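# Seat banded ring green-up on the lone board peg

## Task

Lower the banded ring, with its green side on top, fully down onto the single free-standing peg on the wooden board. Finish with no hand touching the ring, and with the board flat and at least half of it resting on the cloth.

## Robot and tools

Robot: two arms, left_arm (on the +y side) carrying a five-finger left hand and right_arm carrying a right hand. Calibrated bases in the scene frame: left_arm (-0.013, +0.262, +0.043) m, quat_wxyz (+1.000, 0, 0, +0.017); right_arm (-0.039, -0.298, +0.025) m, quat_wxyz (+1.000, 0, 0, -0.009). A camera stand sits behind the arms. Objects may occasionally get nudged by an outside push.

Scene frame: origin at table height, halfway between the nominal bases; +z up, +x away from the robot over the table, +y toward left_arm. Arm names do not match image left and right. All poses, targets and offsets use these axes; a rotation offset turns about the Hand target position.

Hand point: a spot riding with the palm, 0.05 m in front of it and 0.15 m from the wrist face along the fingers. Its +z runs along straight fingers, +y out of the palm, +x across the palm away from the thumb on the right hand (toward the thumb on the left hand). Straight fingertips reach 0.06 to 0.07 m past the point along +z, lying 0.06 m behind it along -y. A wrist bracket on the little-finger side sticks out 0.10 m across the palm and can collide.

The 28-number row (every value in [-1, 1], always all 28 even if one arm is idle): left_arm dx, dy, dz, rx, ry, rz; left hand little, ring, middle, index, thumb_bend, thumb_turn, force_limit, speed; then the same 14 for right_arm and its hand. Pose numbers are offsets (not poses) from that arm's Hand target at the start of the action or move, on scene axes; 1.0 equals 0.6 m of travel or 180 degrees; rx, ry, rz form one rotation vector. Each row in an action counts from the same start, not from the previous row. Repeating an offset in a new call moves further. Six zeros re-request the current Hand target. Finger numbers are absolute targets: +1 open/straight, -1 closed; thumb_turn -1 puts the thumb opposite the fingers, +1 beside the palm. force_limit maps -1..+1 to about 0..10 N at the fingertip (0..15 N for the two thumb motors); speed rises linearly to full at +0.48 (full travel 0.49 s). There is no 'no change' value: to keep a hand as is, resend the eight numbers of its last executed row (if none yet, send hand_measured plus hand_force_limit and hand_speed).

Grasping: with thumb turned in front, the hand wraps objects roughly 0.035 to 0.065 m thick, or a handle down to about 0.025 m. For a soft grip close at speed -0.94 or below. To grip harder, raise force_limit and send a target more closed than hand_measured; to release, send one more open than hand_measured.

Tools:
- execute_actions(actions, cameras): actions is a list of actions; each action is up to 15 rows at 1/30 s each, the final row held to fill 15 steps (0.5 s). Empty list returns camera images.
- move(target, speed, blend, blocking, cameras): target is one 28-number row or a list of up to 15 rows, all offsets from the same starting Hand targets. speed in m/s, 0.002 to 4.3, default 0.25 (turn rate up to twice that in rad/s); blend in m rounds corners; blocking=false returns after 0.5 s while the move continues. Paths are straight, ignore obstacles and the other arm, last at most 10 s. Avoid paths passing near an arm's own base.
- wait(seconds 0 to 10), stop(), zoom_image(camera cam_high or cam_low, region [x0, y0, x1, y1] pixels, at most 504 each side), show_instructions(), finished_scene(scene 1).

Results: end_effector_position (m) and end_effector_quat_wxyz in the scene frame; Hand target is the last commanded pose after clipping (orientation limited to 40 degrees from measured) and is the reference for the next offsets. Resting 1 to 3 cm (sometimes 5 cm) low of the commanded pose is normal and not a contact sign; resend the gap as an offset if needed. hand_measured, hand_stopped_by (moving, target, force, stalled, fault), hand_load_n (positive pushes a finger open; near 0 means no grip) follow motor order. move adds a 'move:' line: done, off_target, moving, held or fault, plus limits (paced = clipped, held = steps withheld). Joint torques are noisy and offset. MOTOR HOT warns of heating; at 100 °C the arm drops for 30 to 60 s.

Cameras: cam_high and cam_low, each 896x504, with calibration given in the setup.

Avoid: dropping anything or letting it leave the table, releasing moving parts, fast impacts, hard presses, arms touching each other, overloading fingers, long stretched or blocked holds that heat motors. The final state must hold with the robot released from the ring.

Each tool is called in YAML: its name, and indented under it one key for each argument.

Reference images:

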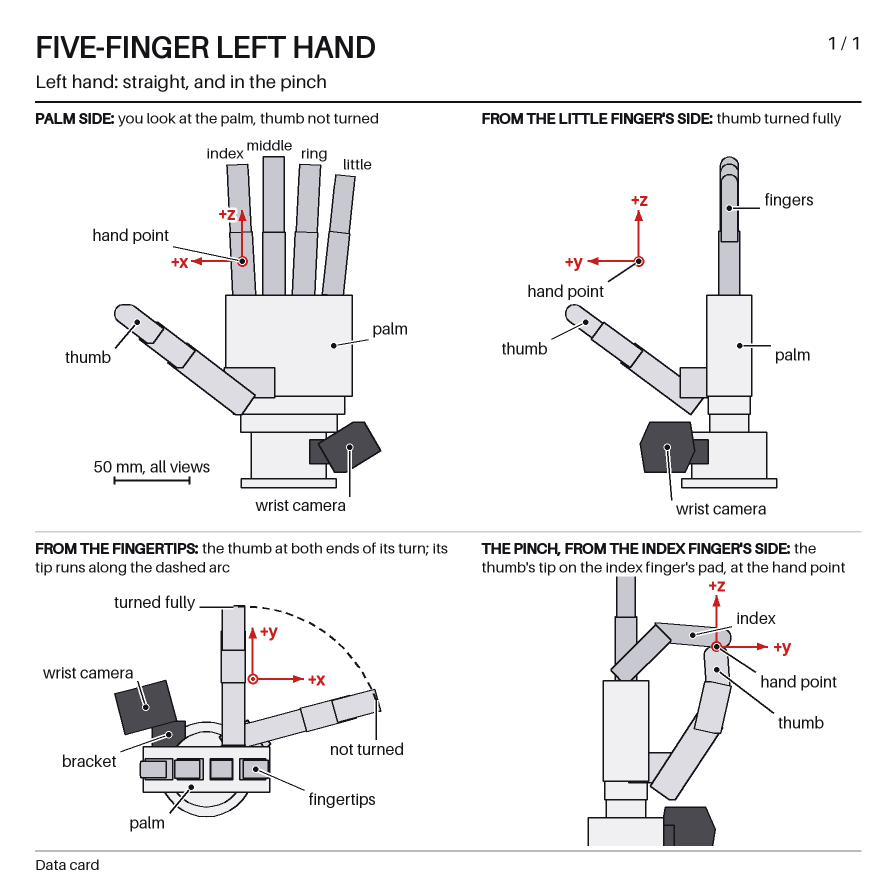

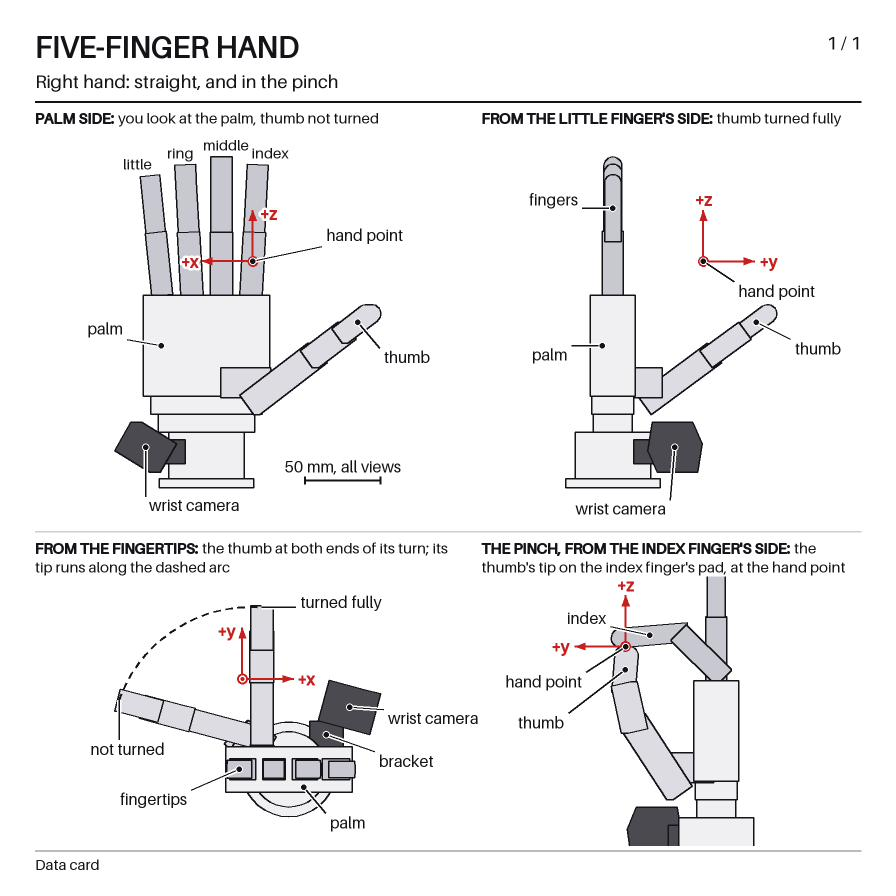

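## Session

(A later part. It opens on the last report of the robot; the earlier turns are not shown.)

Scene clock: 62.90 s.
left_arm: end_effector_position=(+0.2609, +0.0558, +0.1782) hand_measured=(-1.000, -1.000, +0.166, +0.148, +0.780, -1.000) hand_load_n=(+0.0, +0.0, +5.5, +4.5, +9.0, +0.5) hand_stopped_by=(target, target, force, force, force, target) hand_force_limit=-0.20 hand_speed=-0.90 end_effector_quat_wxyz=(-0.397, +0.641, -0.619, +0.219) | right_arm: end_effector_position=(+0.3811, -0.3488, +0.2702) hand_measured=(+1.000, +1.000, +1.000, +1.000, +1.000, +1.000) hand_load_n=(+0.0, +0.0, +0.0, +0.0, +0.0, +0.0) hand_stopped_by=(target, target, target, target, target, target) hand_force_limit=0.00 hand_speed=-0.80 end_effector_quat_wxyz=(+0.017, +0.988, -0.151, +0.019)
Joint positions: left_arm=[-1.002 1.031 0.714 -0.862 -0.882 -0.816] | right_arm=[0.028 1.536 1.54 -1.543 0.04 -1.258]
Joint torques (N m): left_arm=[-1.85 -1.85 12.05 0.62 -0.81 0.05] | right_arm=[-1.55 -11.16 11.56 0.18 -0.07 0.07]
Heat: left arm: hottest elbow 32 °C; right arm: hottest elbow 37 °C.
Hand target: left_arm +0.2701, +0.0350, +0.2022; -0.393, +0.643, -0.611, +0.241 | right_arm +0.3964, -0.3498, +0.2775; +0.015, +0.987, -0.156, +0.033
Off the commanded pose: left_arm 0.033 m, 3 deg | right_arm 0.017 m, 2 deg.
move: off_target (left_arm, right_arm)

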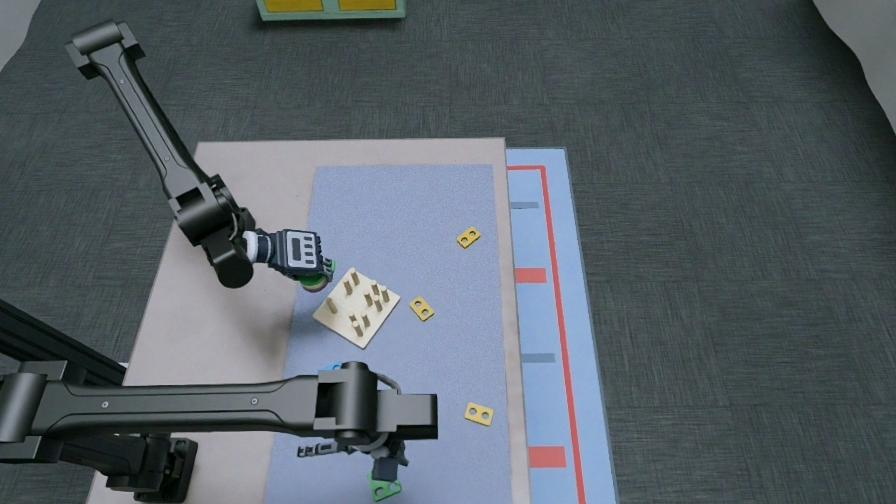

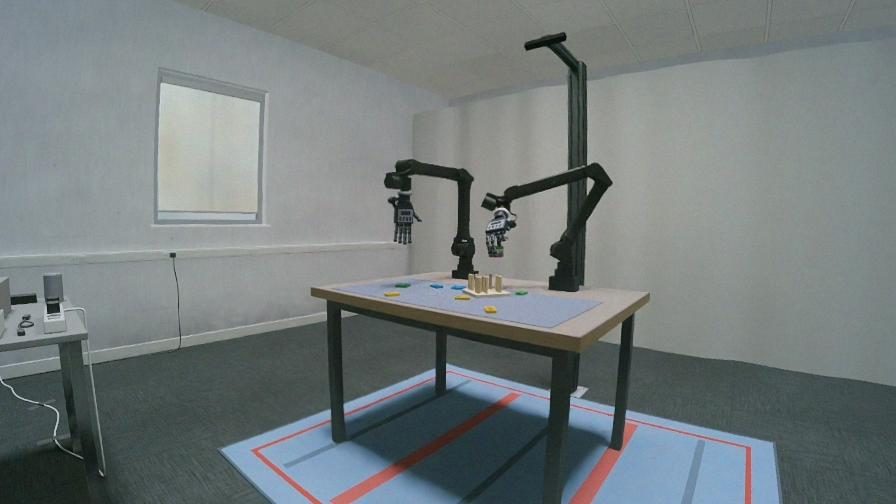

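move:
  target: [0.0267,-0.025,-0.0733,0,0,0, -1,-1,-0.3,-0.3,0.3,-1,-0.2,-0.9, 0,0,0,0,0,0, 1,1,1,1,1,1,0,-0.8]
  speed: 0.1
  cameras: ["all"]

zoom_image:
  camera: "cam_high"
  region: [280, 230, 380, 330]

zoom_image:
  camera: "cam_low"
  region: [450, 220, 530, 300]

Scene clock: 67.13 s.
left_arm: end_effector_position=(+0.2799, +0.0283, +0.1532) hand_measured=(-1.000, -1.000, +0.166, +0.148, +0.780, -1.000) hand_load_n=(+0.0, +0.0, +5.5, +4.5, +9.0, +0.5) hand_stopped_by=(target, target, force, force, force, target) hand_force_limit=-0.20 hand_speed=-0.90 end_effector_quat_wxyz=(-0.395, +0.643, -0.613, +0.233) | right_arm: end_effector_position=(+0.3811, -0.3488, +0.2702) hand_measured=(+1.000, +1.000, +1.000, +1.000, +1.000, +1.000) hand_load_n=(+0.0, +0.0, +0.0, +0.0, +0.0, +0.0) hand_stopped_by=(target, target, target, target, target, target) hand_force_limit=0.00 hand_speed=-0.80 end_effector_quat_wxyz=(+0.017, +0.988, -0.151, +0.019)
Joint positions: left_arm=[-1.002 1.146 0.714 -0.715 -0.882 -0.813] | right_arm=[0.028 1.536 1.54 -1.543 0.04 -1.258]
Joint torques (N m): left_arm=[-0.62 -3.14 8.73 1.73 -0.59 0.19] | right_arm=[-1.2 -11.11 11.55 0.17 -0.05 0.08]
Heat: left arm: hottest elbow 33 °C; right arm: hottest elbow 37 °C.
Hand target: left_arm +0.2861, +0.0200, +0.1582; -0.393, +0.643, -0.611, +0.242 | right_arm +0.3964, -0.3498, +0.2775; +0.015, +0.987, -0.156, +0.033
Off the commanded pose: left_arm 0.011 m, 1 deg | right_arm 0.017 m, 2 deg.
move: off_target (left_arm, right_arm)

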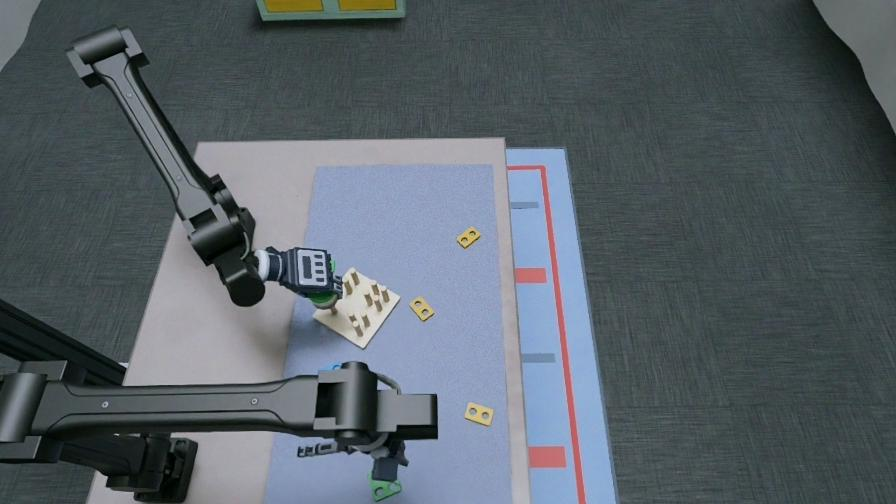

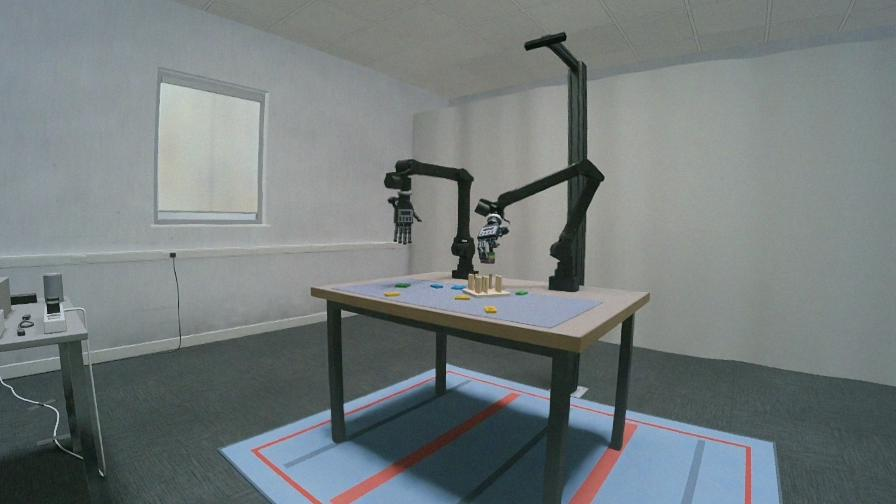

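Scaled by 5.040 from the camera's 896x504 image, which has a finer 1280x720 frame.

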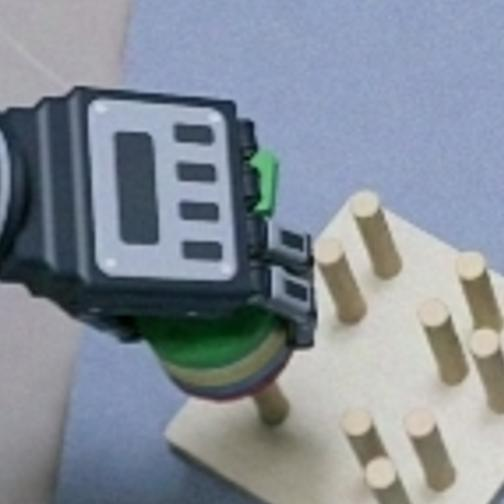

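Scaled by 6.300 from the camera's 896x504 image, which has a finer 1280x720 frame.

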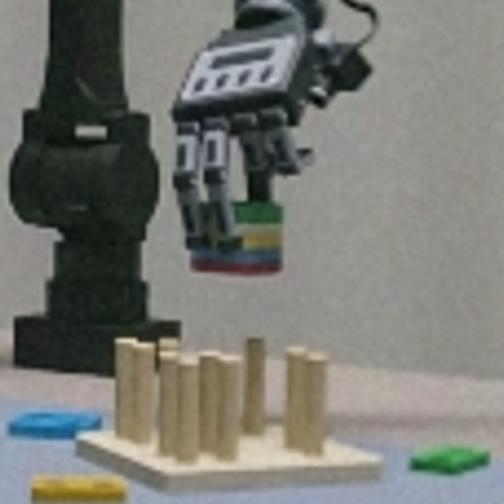

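zoom_image:
  camera: "cam_high"
  region: [300, 280, 350, 320]

zoom_image:
  camera: "cam_low"
  region: [475, 245, 505, 275]

Scaled by 10.080 from the camera's 896x504 image, which has a finer 1280x720 frame.

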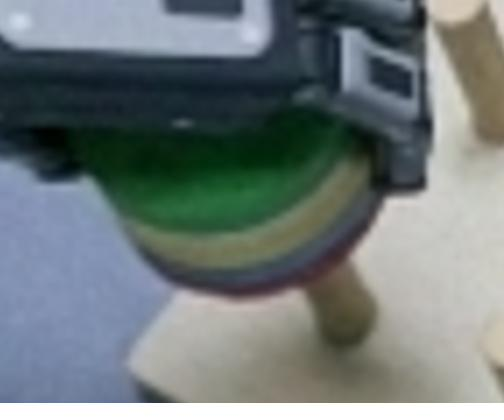

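Scaled by 16.800 from the camera's 896x504 image, which has a finer 1280x720 frame.

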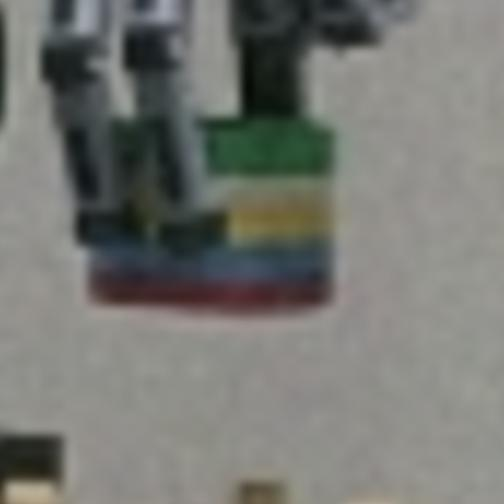

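move:
  target: [-0.011,0.0267,-0.045,0,0,0, -1,-1,-0.3,-0.3,0.3,-1,-0.2,-0.9, 0,0,0,0,0,0, 1,1,1,1,1,1,0,-0.8]
  speed: 0.08
  cameras: ["all"]

zoom_image:
  camera: "cam_high"
  region: [300, 270, 360, 320]

zoom_image:
  camera: "cam_low"
  region: [470, 245, 510, 295]

Scene clock: 71.73 s.
left_arm: end_effector_position=(+0.2752, +0.0340, +0.1311) hand_measured=(-1.000, -1.000, +0.166, +0.148, +0.780, -1.000) hand_load_n=(+0.0, +0.0, +5.0, +4.5, +9.0, +0.5) hand_stopped_by=(target, target, force, force, force, target) hand_force_limit=-0.20 hand_speed=-0.90 end_effector_quat_wxyz=(-0.393, +0.640, -0.616, +0.239) | right_arm: end_effector_position=(+0.3811, -0.3488, +0.2702) hand_measured=(+1.000, +1.000, +1.000, +1.000, +1.000, +1.000) hand_load_n=(+0.0, +0.0, +0.0, +0.0, +0.0, +0.0) hand_stopped_by=(target, target, target, target, target, target) hand_force_limit=0.00 hand_speed=-0.80 end_effector_quat_wxyz=(+0.017, +0.988, -0.151, +0.019)
Joint positions: left_arm=[-1.002 1.146 0.646 -0.624 -0.876 -0.795] | right_arm=[0.028 1.536 1.54 -1.543 0.04 -1.258]
Joint torques (N m): left_arm=[0.09 -3.55 7.09 1.87 -0.58 0.19] | right_arm=[-1.26 -11.16 11.62 0.24 -0.03 0.08]
Heat: left arm: hottest elbow 33 °C; right arm: hottest elbow 37 °C.
Hand target: left_arm +0.2794, +0.0361, +0.1311; -0.393, +0.643, -0.611, +0.242 | right_arm +0.3964, -0.3498, +0.2775; +0.015, +0.987, -0.156, +0.033
Off the commanded pose: left_arm 0.005 m, 1 deg | right_arm 0.017 m, 2 deg.
move: off_target (right_arm)

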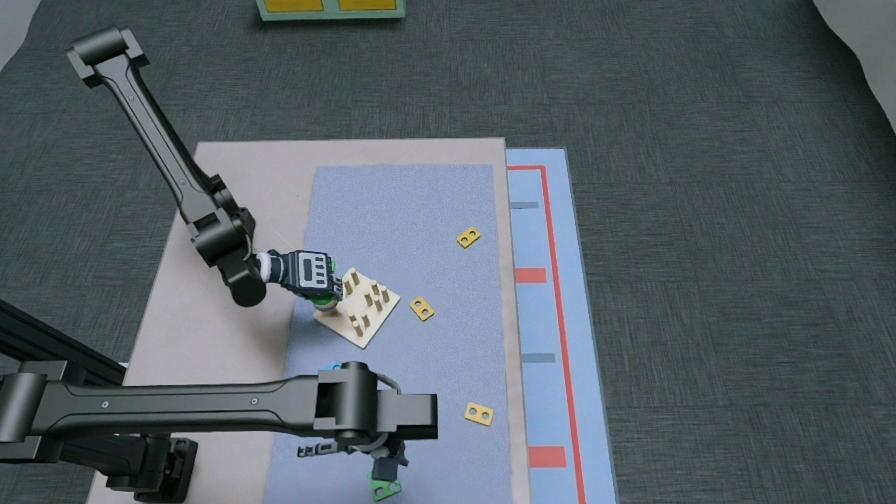

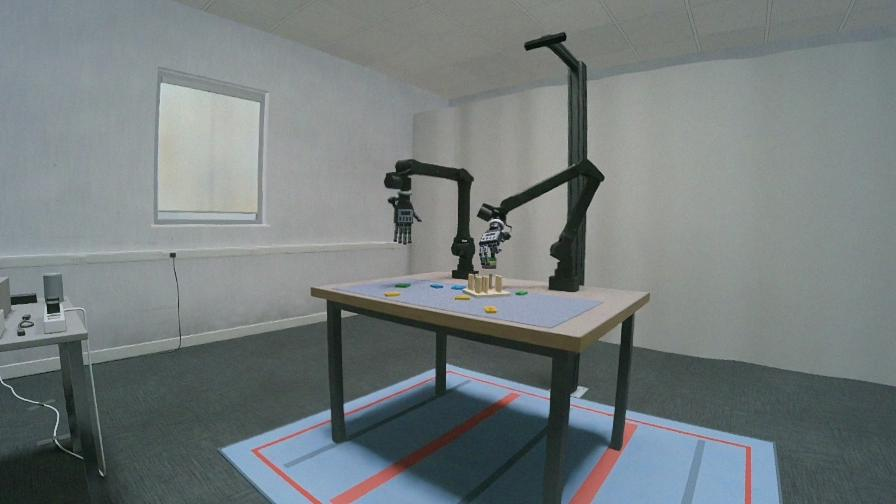

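Scaled by 8.400 from the camera's 896x504 image, which has a finer 1280x720 frame.

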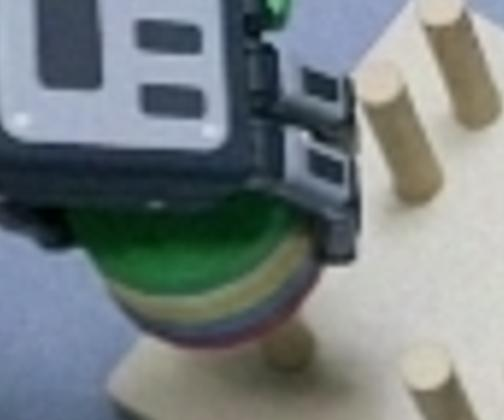

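Scaled by 10.080 from the camera's 896x504 image, which has a finer 1280x720 frame.

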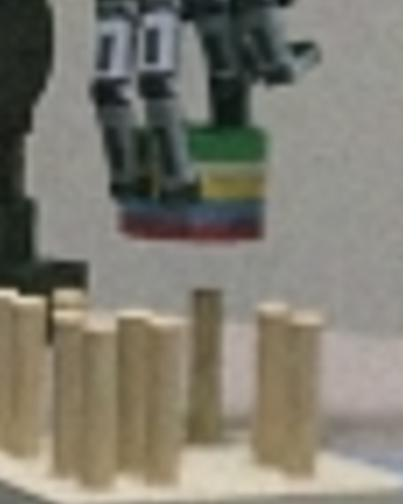

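zoom_image:
  camera: "cam_high"
  region: [306, 288, 346, 318]

zoom_image:
  camera: "cam_low"
  region: [478, 250, 502, 274]

Scaled by 12.600 from the camera's 896x504 image, which has a finer 1280x720 frame.

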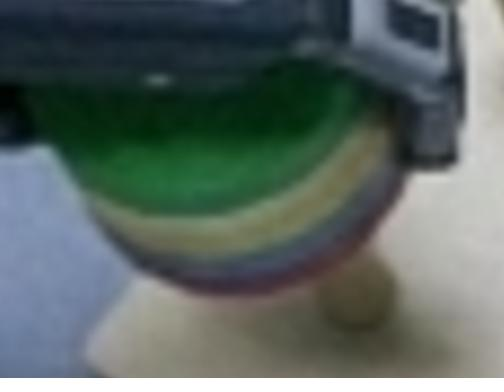

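Scaled by 21.000 from the camera's 896x504 image, which has a finer 1280x720 frame.

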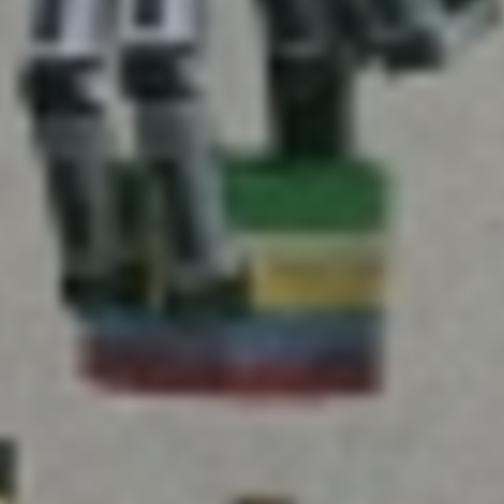

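move:
  target: [0.0043,0.019,-0.0067,0,0,0, -1,-1,-0.3,-0.3,0.3,-1,-0.2,-0.9, 0,0,0,0,0,0, 1,1,1,1,1,1,0,-0.8]
  speed: 0.08
  cameras: ["all"]

zoom_image:
  camera: "cam_high"
  region: [306, 284, 346, 314]

zoom_image:
  camera: "cam_low"
  region: [475, 255, 505, 295]

Scene clock: 91.47 s.
left_arm: end_effector_position=(+0.2776, +0.0455, +0.1227) hand_measured=(-1.000, -1.000, +0.166, +0.148, +0.780, -1.000) hand_load_n=(+0.0, +0.0, +5.5, +4.5, +9.0, +0.5) hand_stopped_by=(target, target, force, force, force, target) hand_force_limit=-0.20 hand_speed=-0.90 end_effector_quat_wxyz=(-0.394, +0.639, -0.618, +0.233) | right_arm: end_effector_position=(+0.3811, -0.3488, +0.2702) hand_measured=(+1.000, +1.000, +1.000, +1.000, +1.000, +1.000) hand_load_n=(+0.0, +0.0, +0.0, +0.0, +0.0, +0.0) hand_stopped_by=(target, target, target, target, target, target) hand_force_limit=0.00 hand_speed=-0.80 end_effector_quat_wxyz=(+0.017, +0.988, -0.151, +0.019)
Joint positions: left_arm=[-0.972 1.138 0.616 -0.584 -0.863 -0.754] | right_arm=[0.028 1.536 1.54 -1.543 0.04 -1.258]
Joint torques (N m): left_arm=[0.38 -4.48 6.95 1.84 -0.55 0.2] | right_arm=[-1.32 -11.16 11.62 0.23 -0.06 0.07]
Heat: left arm: hottest elbow 32 °C; right arm: hottest elbow 39 °C.
Hand target: left_arm +0.2820, +0.0475, +0.1272; -0.393, +0.643, -0.611, +0.242 | right_arm +0.3964, -0.3498, +0.2775; +0.015, +0.987, -0.156, +0.033
Off the commanded pose: left_arm 0.007 m, 1 deg | right_arm 0.017 m, 2 deg.
move: off_target (right_arm)

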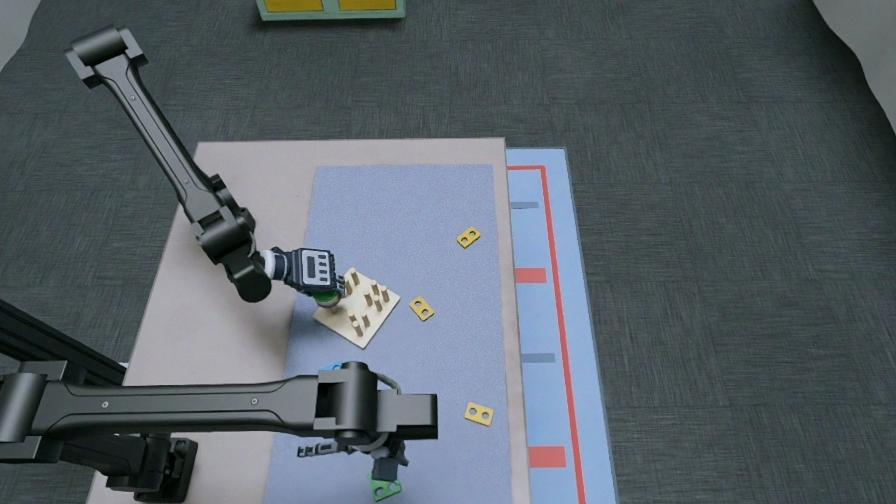

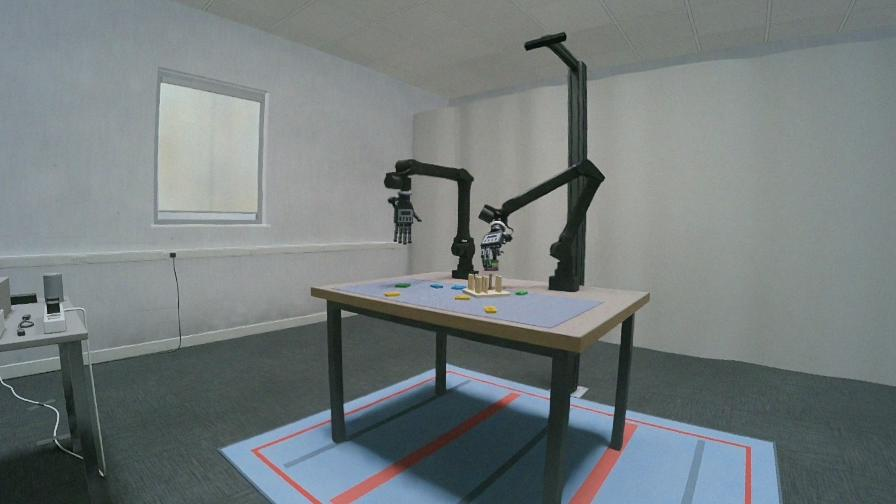

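Scaled by 12.600 from the camera's 896x504 image, which has a finer 1280x720 frame.

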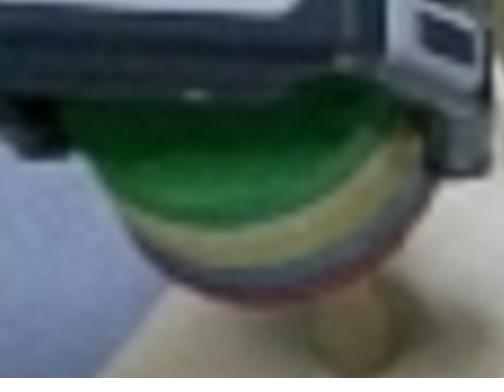

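Scaled by 12.600 from the camera's 896x504 image, which has a finer 1280x720 frame.

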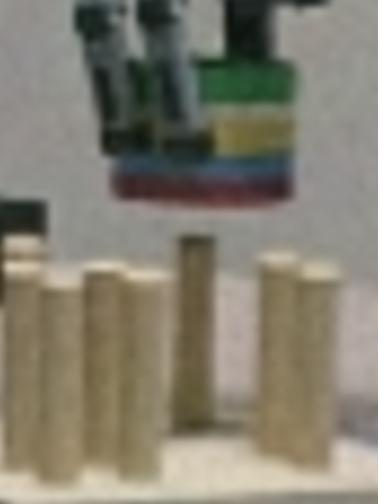

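move:
  target: [0.002,-0.0183,0,0,0,0, -1,-1,-0.3,-0.3,0.3,-1,-0.2,-0.9, 0,0,0,0,0,0, 1,1,1,1,1,1,0,-0.8]
  speed: 0.05
  cameras: ["all"]

zoom_image:
  camera: "cam_high"
  region: [306, 284, 346, 314]

zoom_image:
  camera: "cam_low"
  region: [475, 255, 505, 295]

Scene clock: 93.90 s.
left_arm: end_effector_position=(+0.2779, +0.0455, +0.1214) hand_measured=(-1.000, -1.000, +0.166, +0.148, +0.780, -1.000) hand_load_n=(+0.0, +0.0, +5.5, +5.0, +8.5, +0.5) hand_stopped_by=(target, target, force, force, force, target) hand_force_limit=-0.20 hand_speed=-0.90 end_effector_quat_wxyz=(-0.394, +0.641, -0.616, +0.232) | right_arm: end_effector_position=(+0.3811, -0.3488, +0.2702) hand_measured=(+1.000, +1.000, +1.000, +1.000, +1.000, +1.000) hand_load_n=(+0.0, +0.0, +0.0, +0.0, +0.0, +0.0) hand_stopped_by=(target, target, target, target, target, target) hand_force_limit=0.00 hand_speed=-0.80 end_effector_quat_wxyz=(+0.017, +0.988, -0.151, +0.019)
Joint positions: left_arm=[-0.972 1.143 0.616 -0.584 -0.865 -0.761] | right_arm=[0.028 1.536 1.54 -1.543 0.04 -1.258]
Joint torques (N m): left_arm=[-1.2 -2.67 8.64 1.36 -0.8 0.04] | right_arm=[-1.55 -11.28 11.55 0.2 -0.04 0.06]
Heat: left arm: hottest elbow 32 °C; right arm: hottest elbow 39 °C.
Hand target: left_arm +0.2833, +0.0365, +0.1272; -0.393, +0.643, -0.611, +0.242 | right_arm +0.3964, -0.3498, +0.2775; +0.015, +0.987, -0.156, +0.033
Off the commanded pose: left_arm 0.012 m, 1 deg | right_arm 0.017 m, 2 deg.
move: off_target (left_arm, right_arm)

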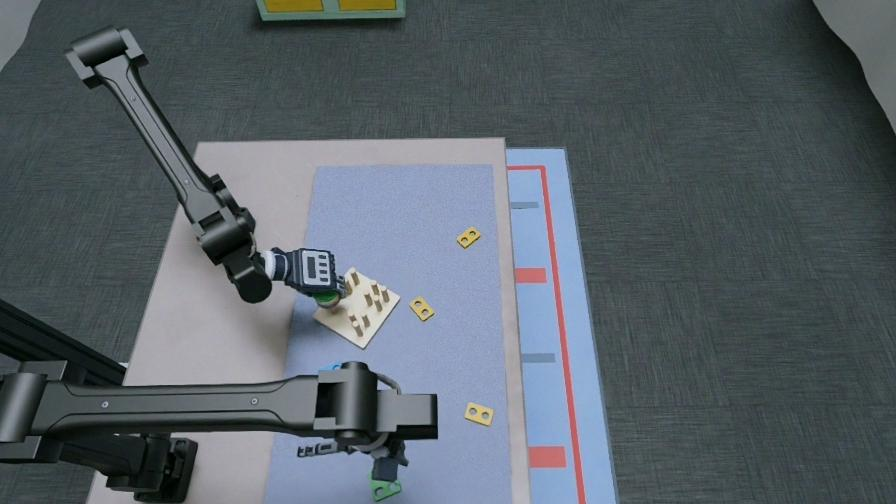

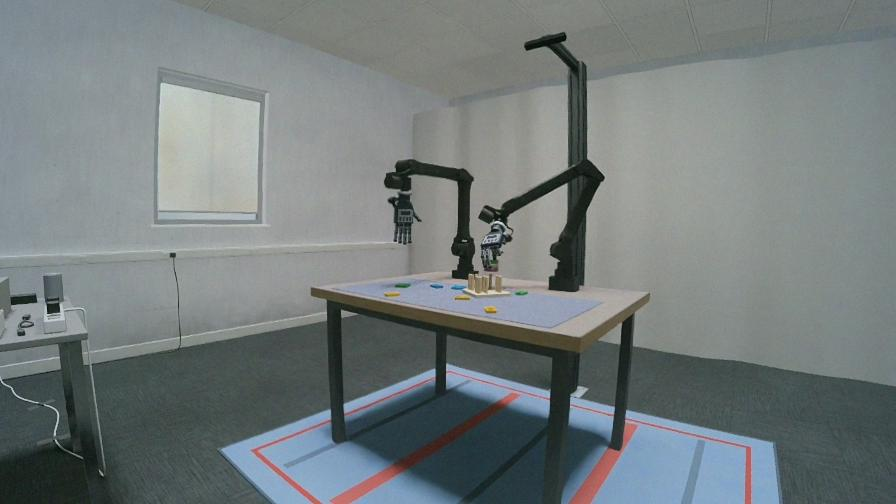

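Scaled by 12.600 from the camera's 896x504 image, which has a finer 1280x720 frame.

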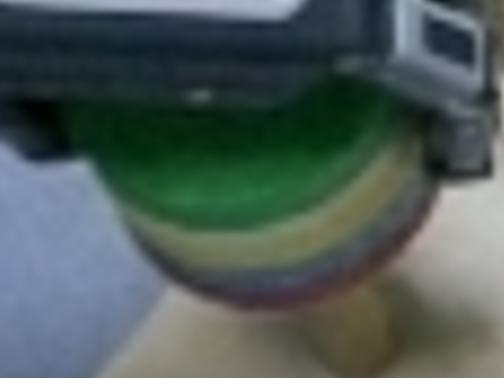

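Scaled by 12.600 from the camera's 896x504 image, which has a finer 1280x720 frame.

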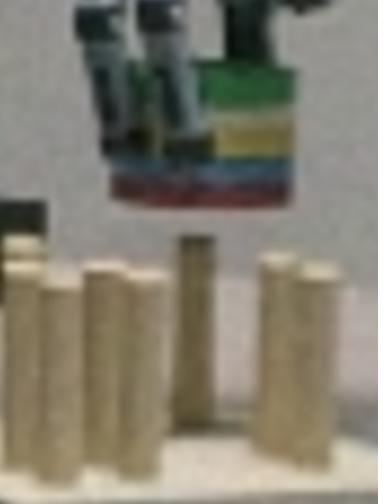

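move:
  target:
    - [0,-0.028,0.01,0,0,0, -1,-1,-0.3,-0.3,0.3,-1,-0.2,-0.9, 0,0,0,0,0,0, 1,1,1,1,1,1,0,-0.8]
    - [0.0005,0.0138,0.0,0,0,0, -1,-1,-0.3,-0.3,0.3,-1,-0.2,-0.9, 0,0,0,0,0,0, 1,1,1,1,1,1,0,-0.8]
  speed: 0.08
  cameras: ["all"]

zoom_image:
  camera: "cam_high"
  region: [306, 284, 346, 314]

zoom_image:
  camera: "cam_low"
  region: [475, 255, 505, 295]

Scene clock: 97.57 s.
left_arm: end_effector_position=(+0.2789, +0.0428, +0.1230) hand_measured=(-1.000, -1.000, +0.166, +0.148, +0.780, -1.000) hand_load_n=(+0.0, +0.0, +5.5, +4.5, +9.0, +0.5) hand_stopped_by=(target, target, force, force, force, target) hand_force_limit=-0.20 hand_speed=-0.90 end_effector_quat_wxyz=(-0.393, +0.639, -0.618, +0.234) | right_arm: end_effector_position=(+0.3811, -0.3488, +0.2702) hand_measured=(+1.000, +1.000, +1.000, +1.000, +1.000, +1.000) hand_load_n=(+0.0, +0.0, +0.0, +0.0, +0.0, +0.0) hand_stopped_by=(target, target, target, target, target, target) hand_force_limit=0.00 hand_speed=-0.80 end_effector_quat_wxyz=(+0.017, +0.988, -0.151, +0.019)
Joint positions: left_arm=[-0.974 1.146 0.622 -0.583 -0.863 -0.756] | right_arm=[0.028 1.536 1.54 -1.543 0.04 -1.258]
Joint torques (N m): left_arm=[0.09 -4.37 6.99 1.89 -0.56 0.21] | right_arm=[-1.2 -11.34 11.59 0.24 -0.05 0.07]
Heat: left arm: hottest elbow 33 °C; right arm: hottest elbow 39 °C.
Hand target: left_arm +0.2835, +0.0447, +0.1271; -0.393, +0.643, -0.611, +0.242 | right_arm +0.3964, -0.3498, +0.2775; +0.015, +0.987, -0.156, +0.033
Off the commanded pose: left_arm 0.007 m, 1 deg | right_arm 0.017 m, 2 deg.
move: off_target (right_arm)

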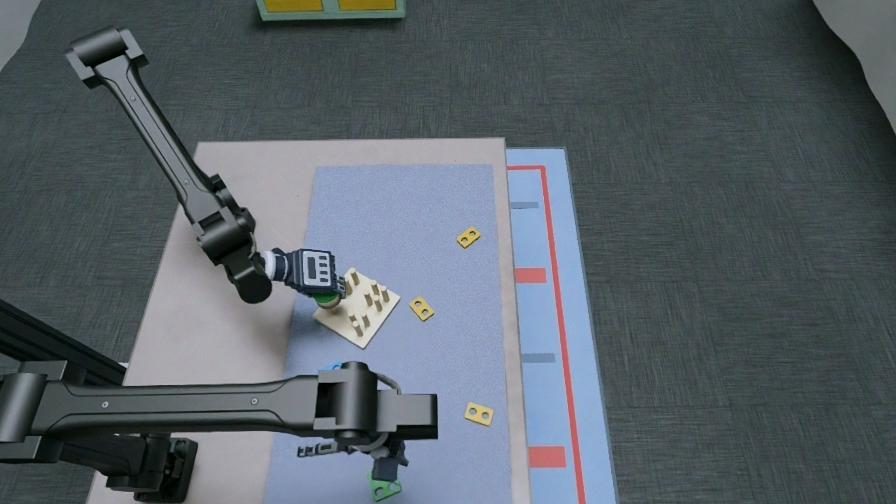

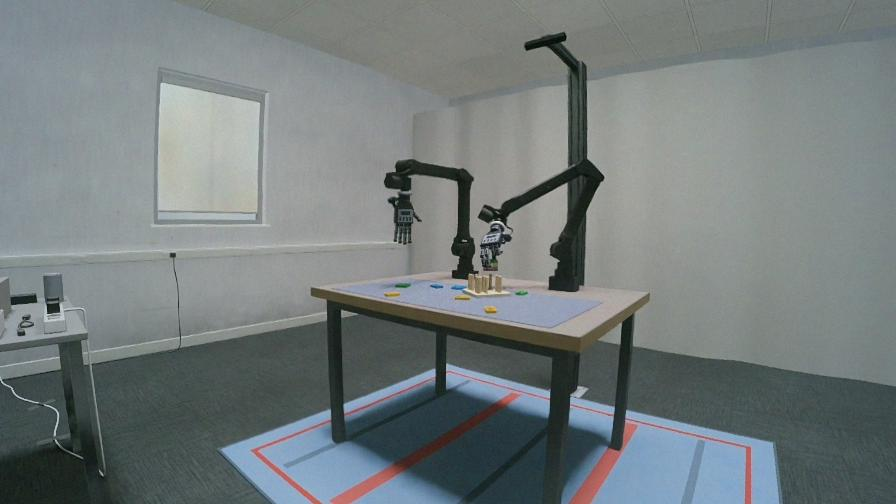

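Scaled by 12.600 from the camera's 896x504 image, which has a finer 1280x720 frame.

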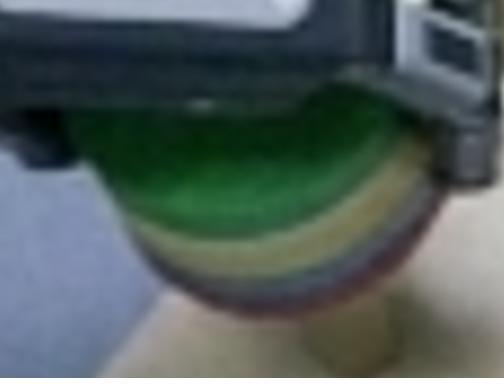

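Scaled by 12.600 from the camera's 896x504 image, which has a finer 1280x720 frame.

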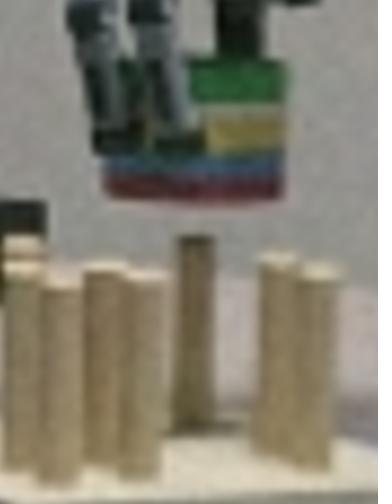

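move:
  target: [0,0,-0.0133,0,0,0, -1,-1,-0.3,-0.3,0.3,-1,-0.2,-0.9, 0,0,0,0,0,0, 1,1,1,1,1,1,0,-0.8]
  speed: 0.04
  cameras: ["all"]

zoom_image:
  camera: "cam_high"
  region: [306, 284, 346, 314]

zoom_image:
  camera: "cam_low"
  region: [475, 255, 505, 295]

Scene clock: 99.73 s.
left_arm: end_effector_position=(+0.2794, +0.0422, +0.1199) hand_measured=(-1.000, -1.000, +0.166, +0.148, +0.780, -1.000) hand_load_n=(+0.0, +0.0, +5.5, +5.0, +8.5, +0.5) hand_stopped_by=(target, target, force, force, force, target) hand_force_limit=-0.20 hand_speed=-0.90 end_effector_quat_wxyz=(-0.392, +0.640, -0.615, +0.240) | right_arm: end_effector_position=(+0.3811, -0.3488, +0.2702) hand_measured=(+1.000, +1.000, +1.000, +1.000, +1.000, +1.000) hand_load_n=(+0.0, +0.0, +0.0, +0.0, +0.0, +0.0) hand_stopped_by=(target, target, target, target, target, target) hand_force_limit=0.00 hand_speed=-0.80 end_effector_quat_wxyz=(+0.017, +0.988, -0.151, +0.019)
Joint positions: left_arm=[-0.974 1.146 0.609 -0.555 -0.863 -0.755] | right_arm=[0.028 1.536 1.54 -1.543 0.04 -1.258]
Joint torques (N m): left_arm=[0.38 -3.37 6.9 1.87 -0.55 0.21] | right_arm=[-1.44 -11.11 11.63 0.18 -0.04 0.06]
Heat: left arm: hottest elbow 33 °C; right arm: hottest elbow 39 °C.
Hand target: left_arm +0.2834, +0.0448, +0.1191; -0.393, +0.643, -0.611, +0.241 | right_arm +0.3964, -0.3498, +0.2775; +0.015, +0.987, -0.156, +0.033
Off the commanded pose: left_arm 0.005 m, 1 deg | right_arm 0.017 m, 2 deg.
move: off_target (right_arm)

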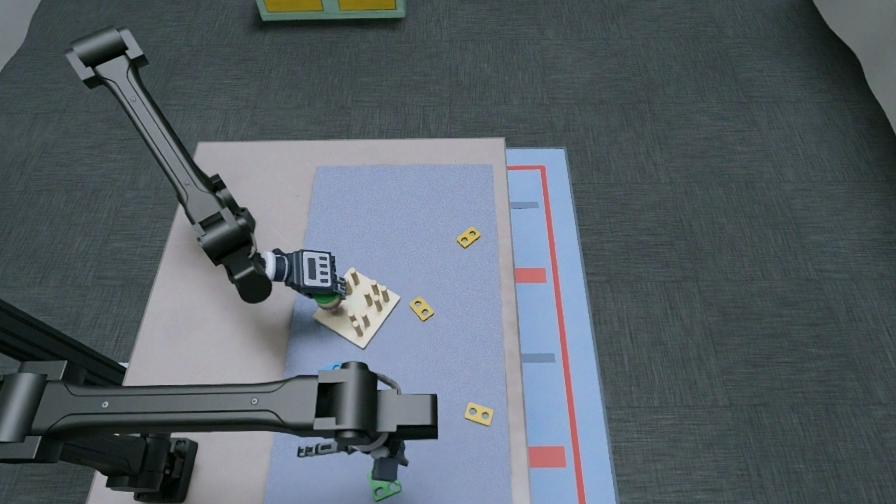

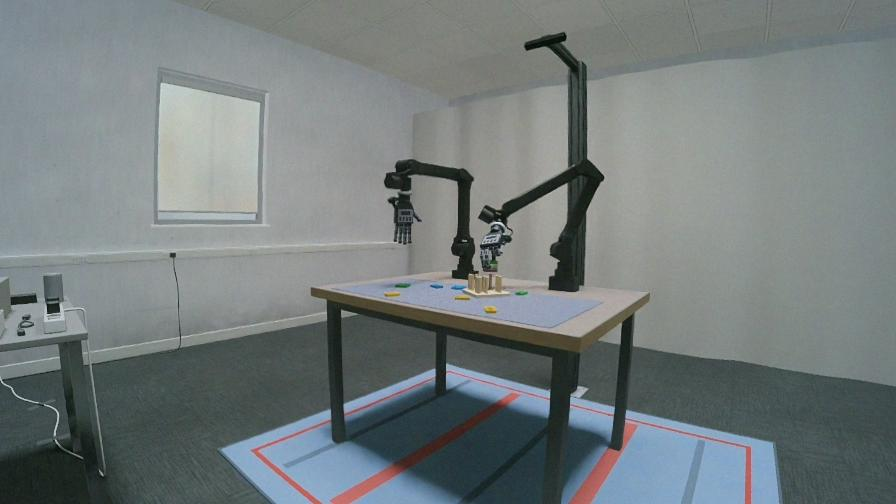

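Scaled by 12.600 from the camera's 896x504 image, which has a finer 1280x720 frame.

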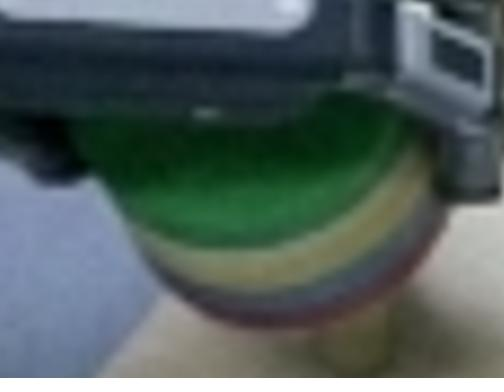

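Scaled by 12.600 from the camera's 896x504 image, which has a finer 1280x720 frame.

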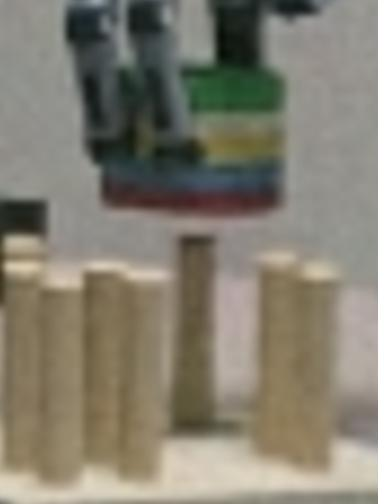

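move:
  target: [0.001,0,-0.03,0,0,0, -1,-1,-0.3,-0.3,0.3,-1,-0.2,-0.9, 0,0,0,0,0,0, 1,1,1,1,1,1,0,-0.8]
  speed: 0.04
  cameras: ["all"]

zoom_image:
  camera: "cam_high"
  region: [306, 284, 346, 314]

zoom_image:
  camera: "cam_low"
  region: [475, 255, 505, 295]

Scene clock: 101.70 s.
left_arm: end_effector_position=(+0.2817, +0.0399, +0.1095) hand_measured=(-1.000, -1.000, +0.166, +0.148, +0.780, -1.000) hand_load_n=(+0.0, +0.0, +5.0, +4.5, +9.0, -0.5) hand_stopped_by=(target, target, force, force, force, target) hand_force_limit=-0.20 hand_speed=-0.90 end_effector_quat_wxyz=(-0.392, +0.640, -0.612, +0.248) | right_arm: end_effector_position=(+0.3811, -0.3488, +0.2702) hand_measured=(+1.000, +1.000, +1.000, +1.000, +1.000, +1.000) hand_load_n=(+0.0, +0.0, +0.0, +0.0, +0.0, +0.0) hand_stopped_by=(target, target, target, target, target, target) hand_force_limit=0.00 hand_speed=-0.80 end_effector_quat_wxyz=(+0.017, +0.988, -0.151, +0.019)
Joint positions: left_arm=[-0.973 1.167 0.585 -0.488 -0.863 -0.749] | right_arm=[0.028 1.536 1.54 -1.543 0.04 -1.258]
Joint torques (N m): left_arm=[0.32 -2.32 6.45 1.95 -0.51 0.15] | right_arm=[-1.2 -11.34 11.59 0.23 -0.05 0.06]
Heat: left arm: hottest elbow 33 °C; right arm: hottest elbow 39 °C.
Hand target: left_arm +0.2842, +0.0448, +0.1013; -0.393, +0.643, -0.611, +0.242 | right_arm +0.3964, -0.3498, +0.2775; +0.015, +0.987, -0.156, +0.033
Off the commanded pose: left_arm 0.010 m, 1 deg | right_arm 0.017 m, 2 deg.
move: off_target (right_arm)

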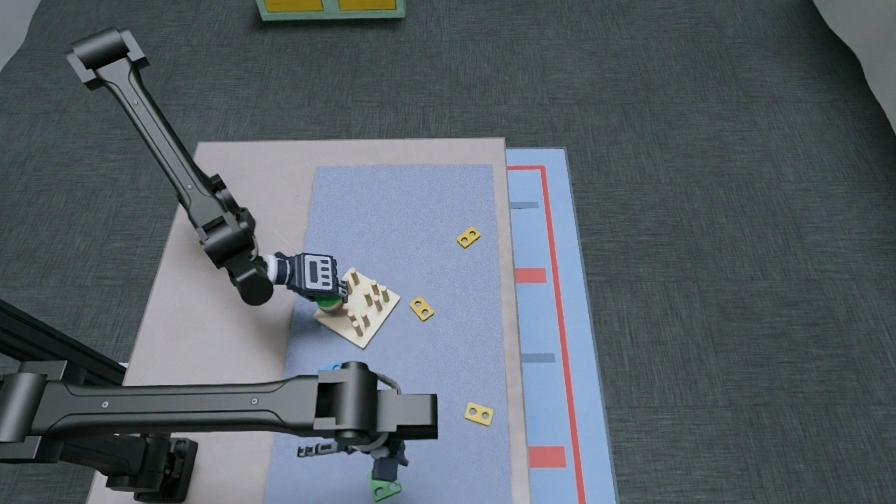

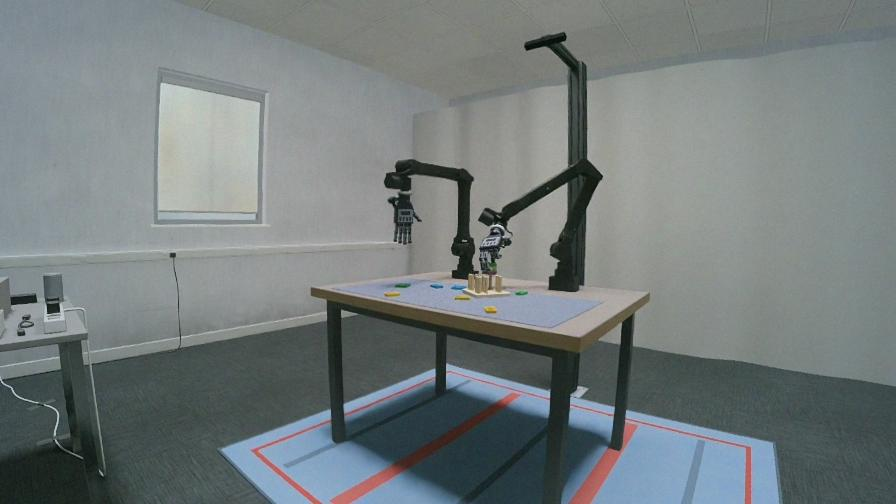

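Scaled by 12.600 from the camera's 896x504 image, which has a finer 1280x720 frame.

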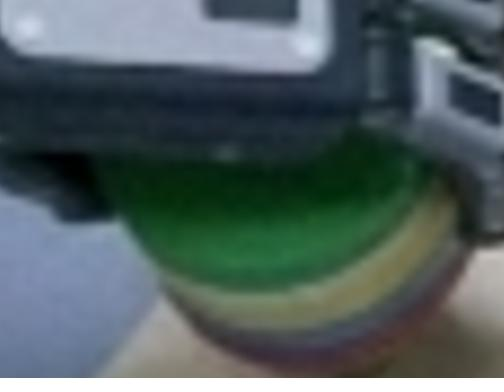

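Scaled by 12.600 from the camera's 896x504 image, which has a finer 1280x720 frame.

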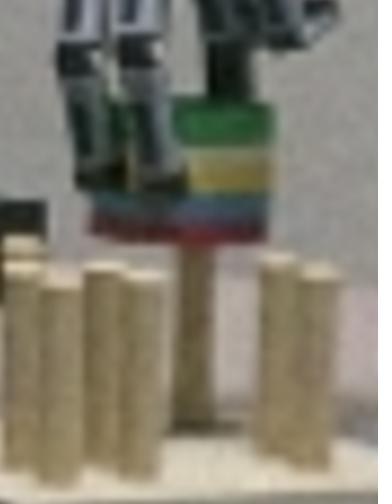

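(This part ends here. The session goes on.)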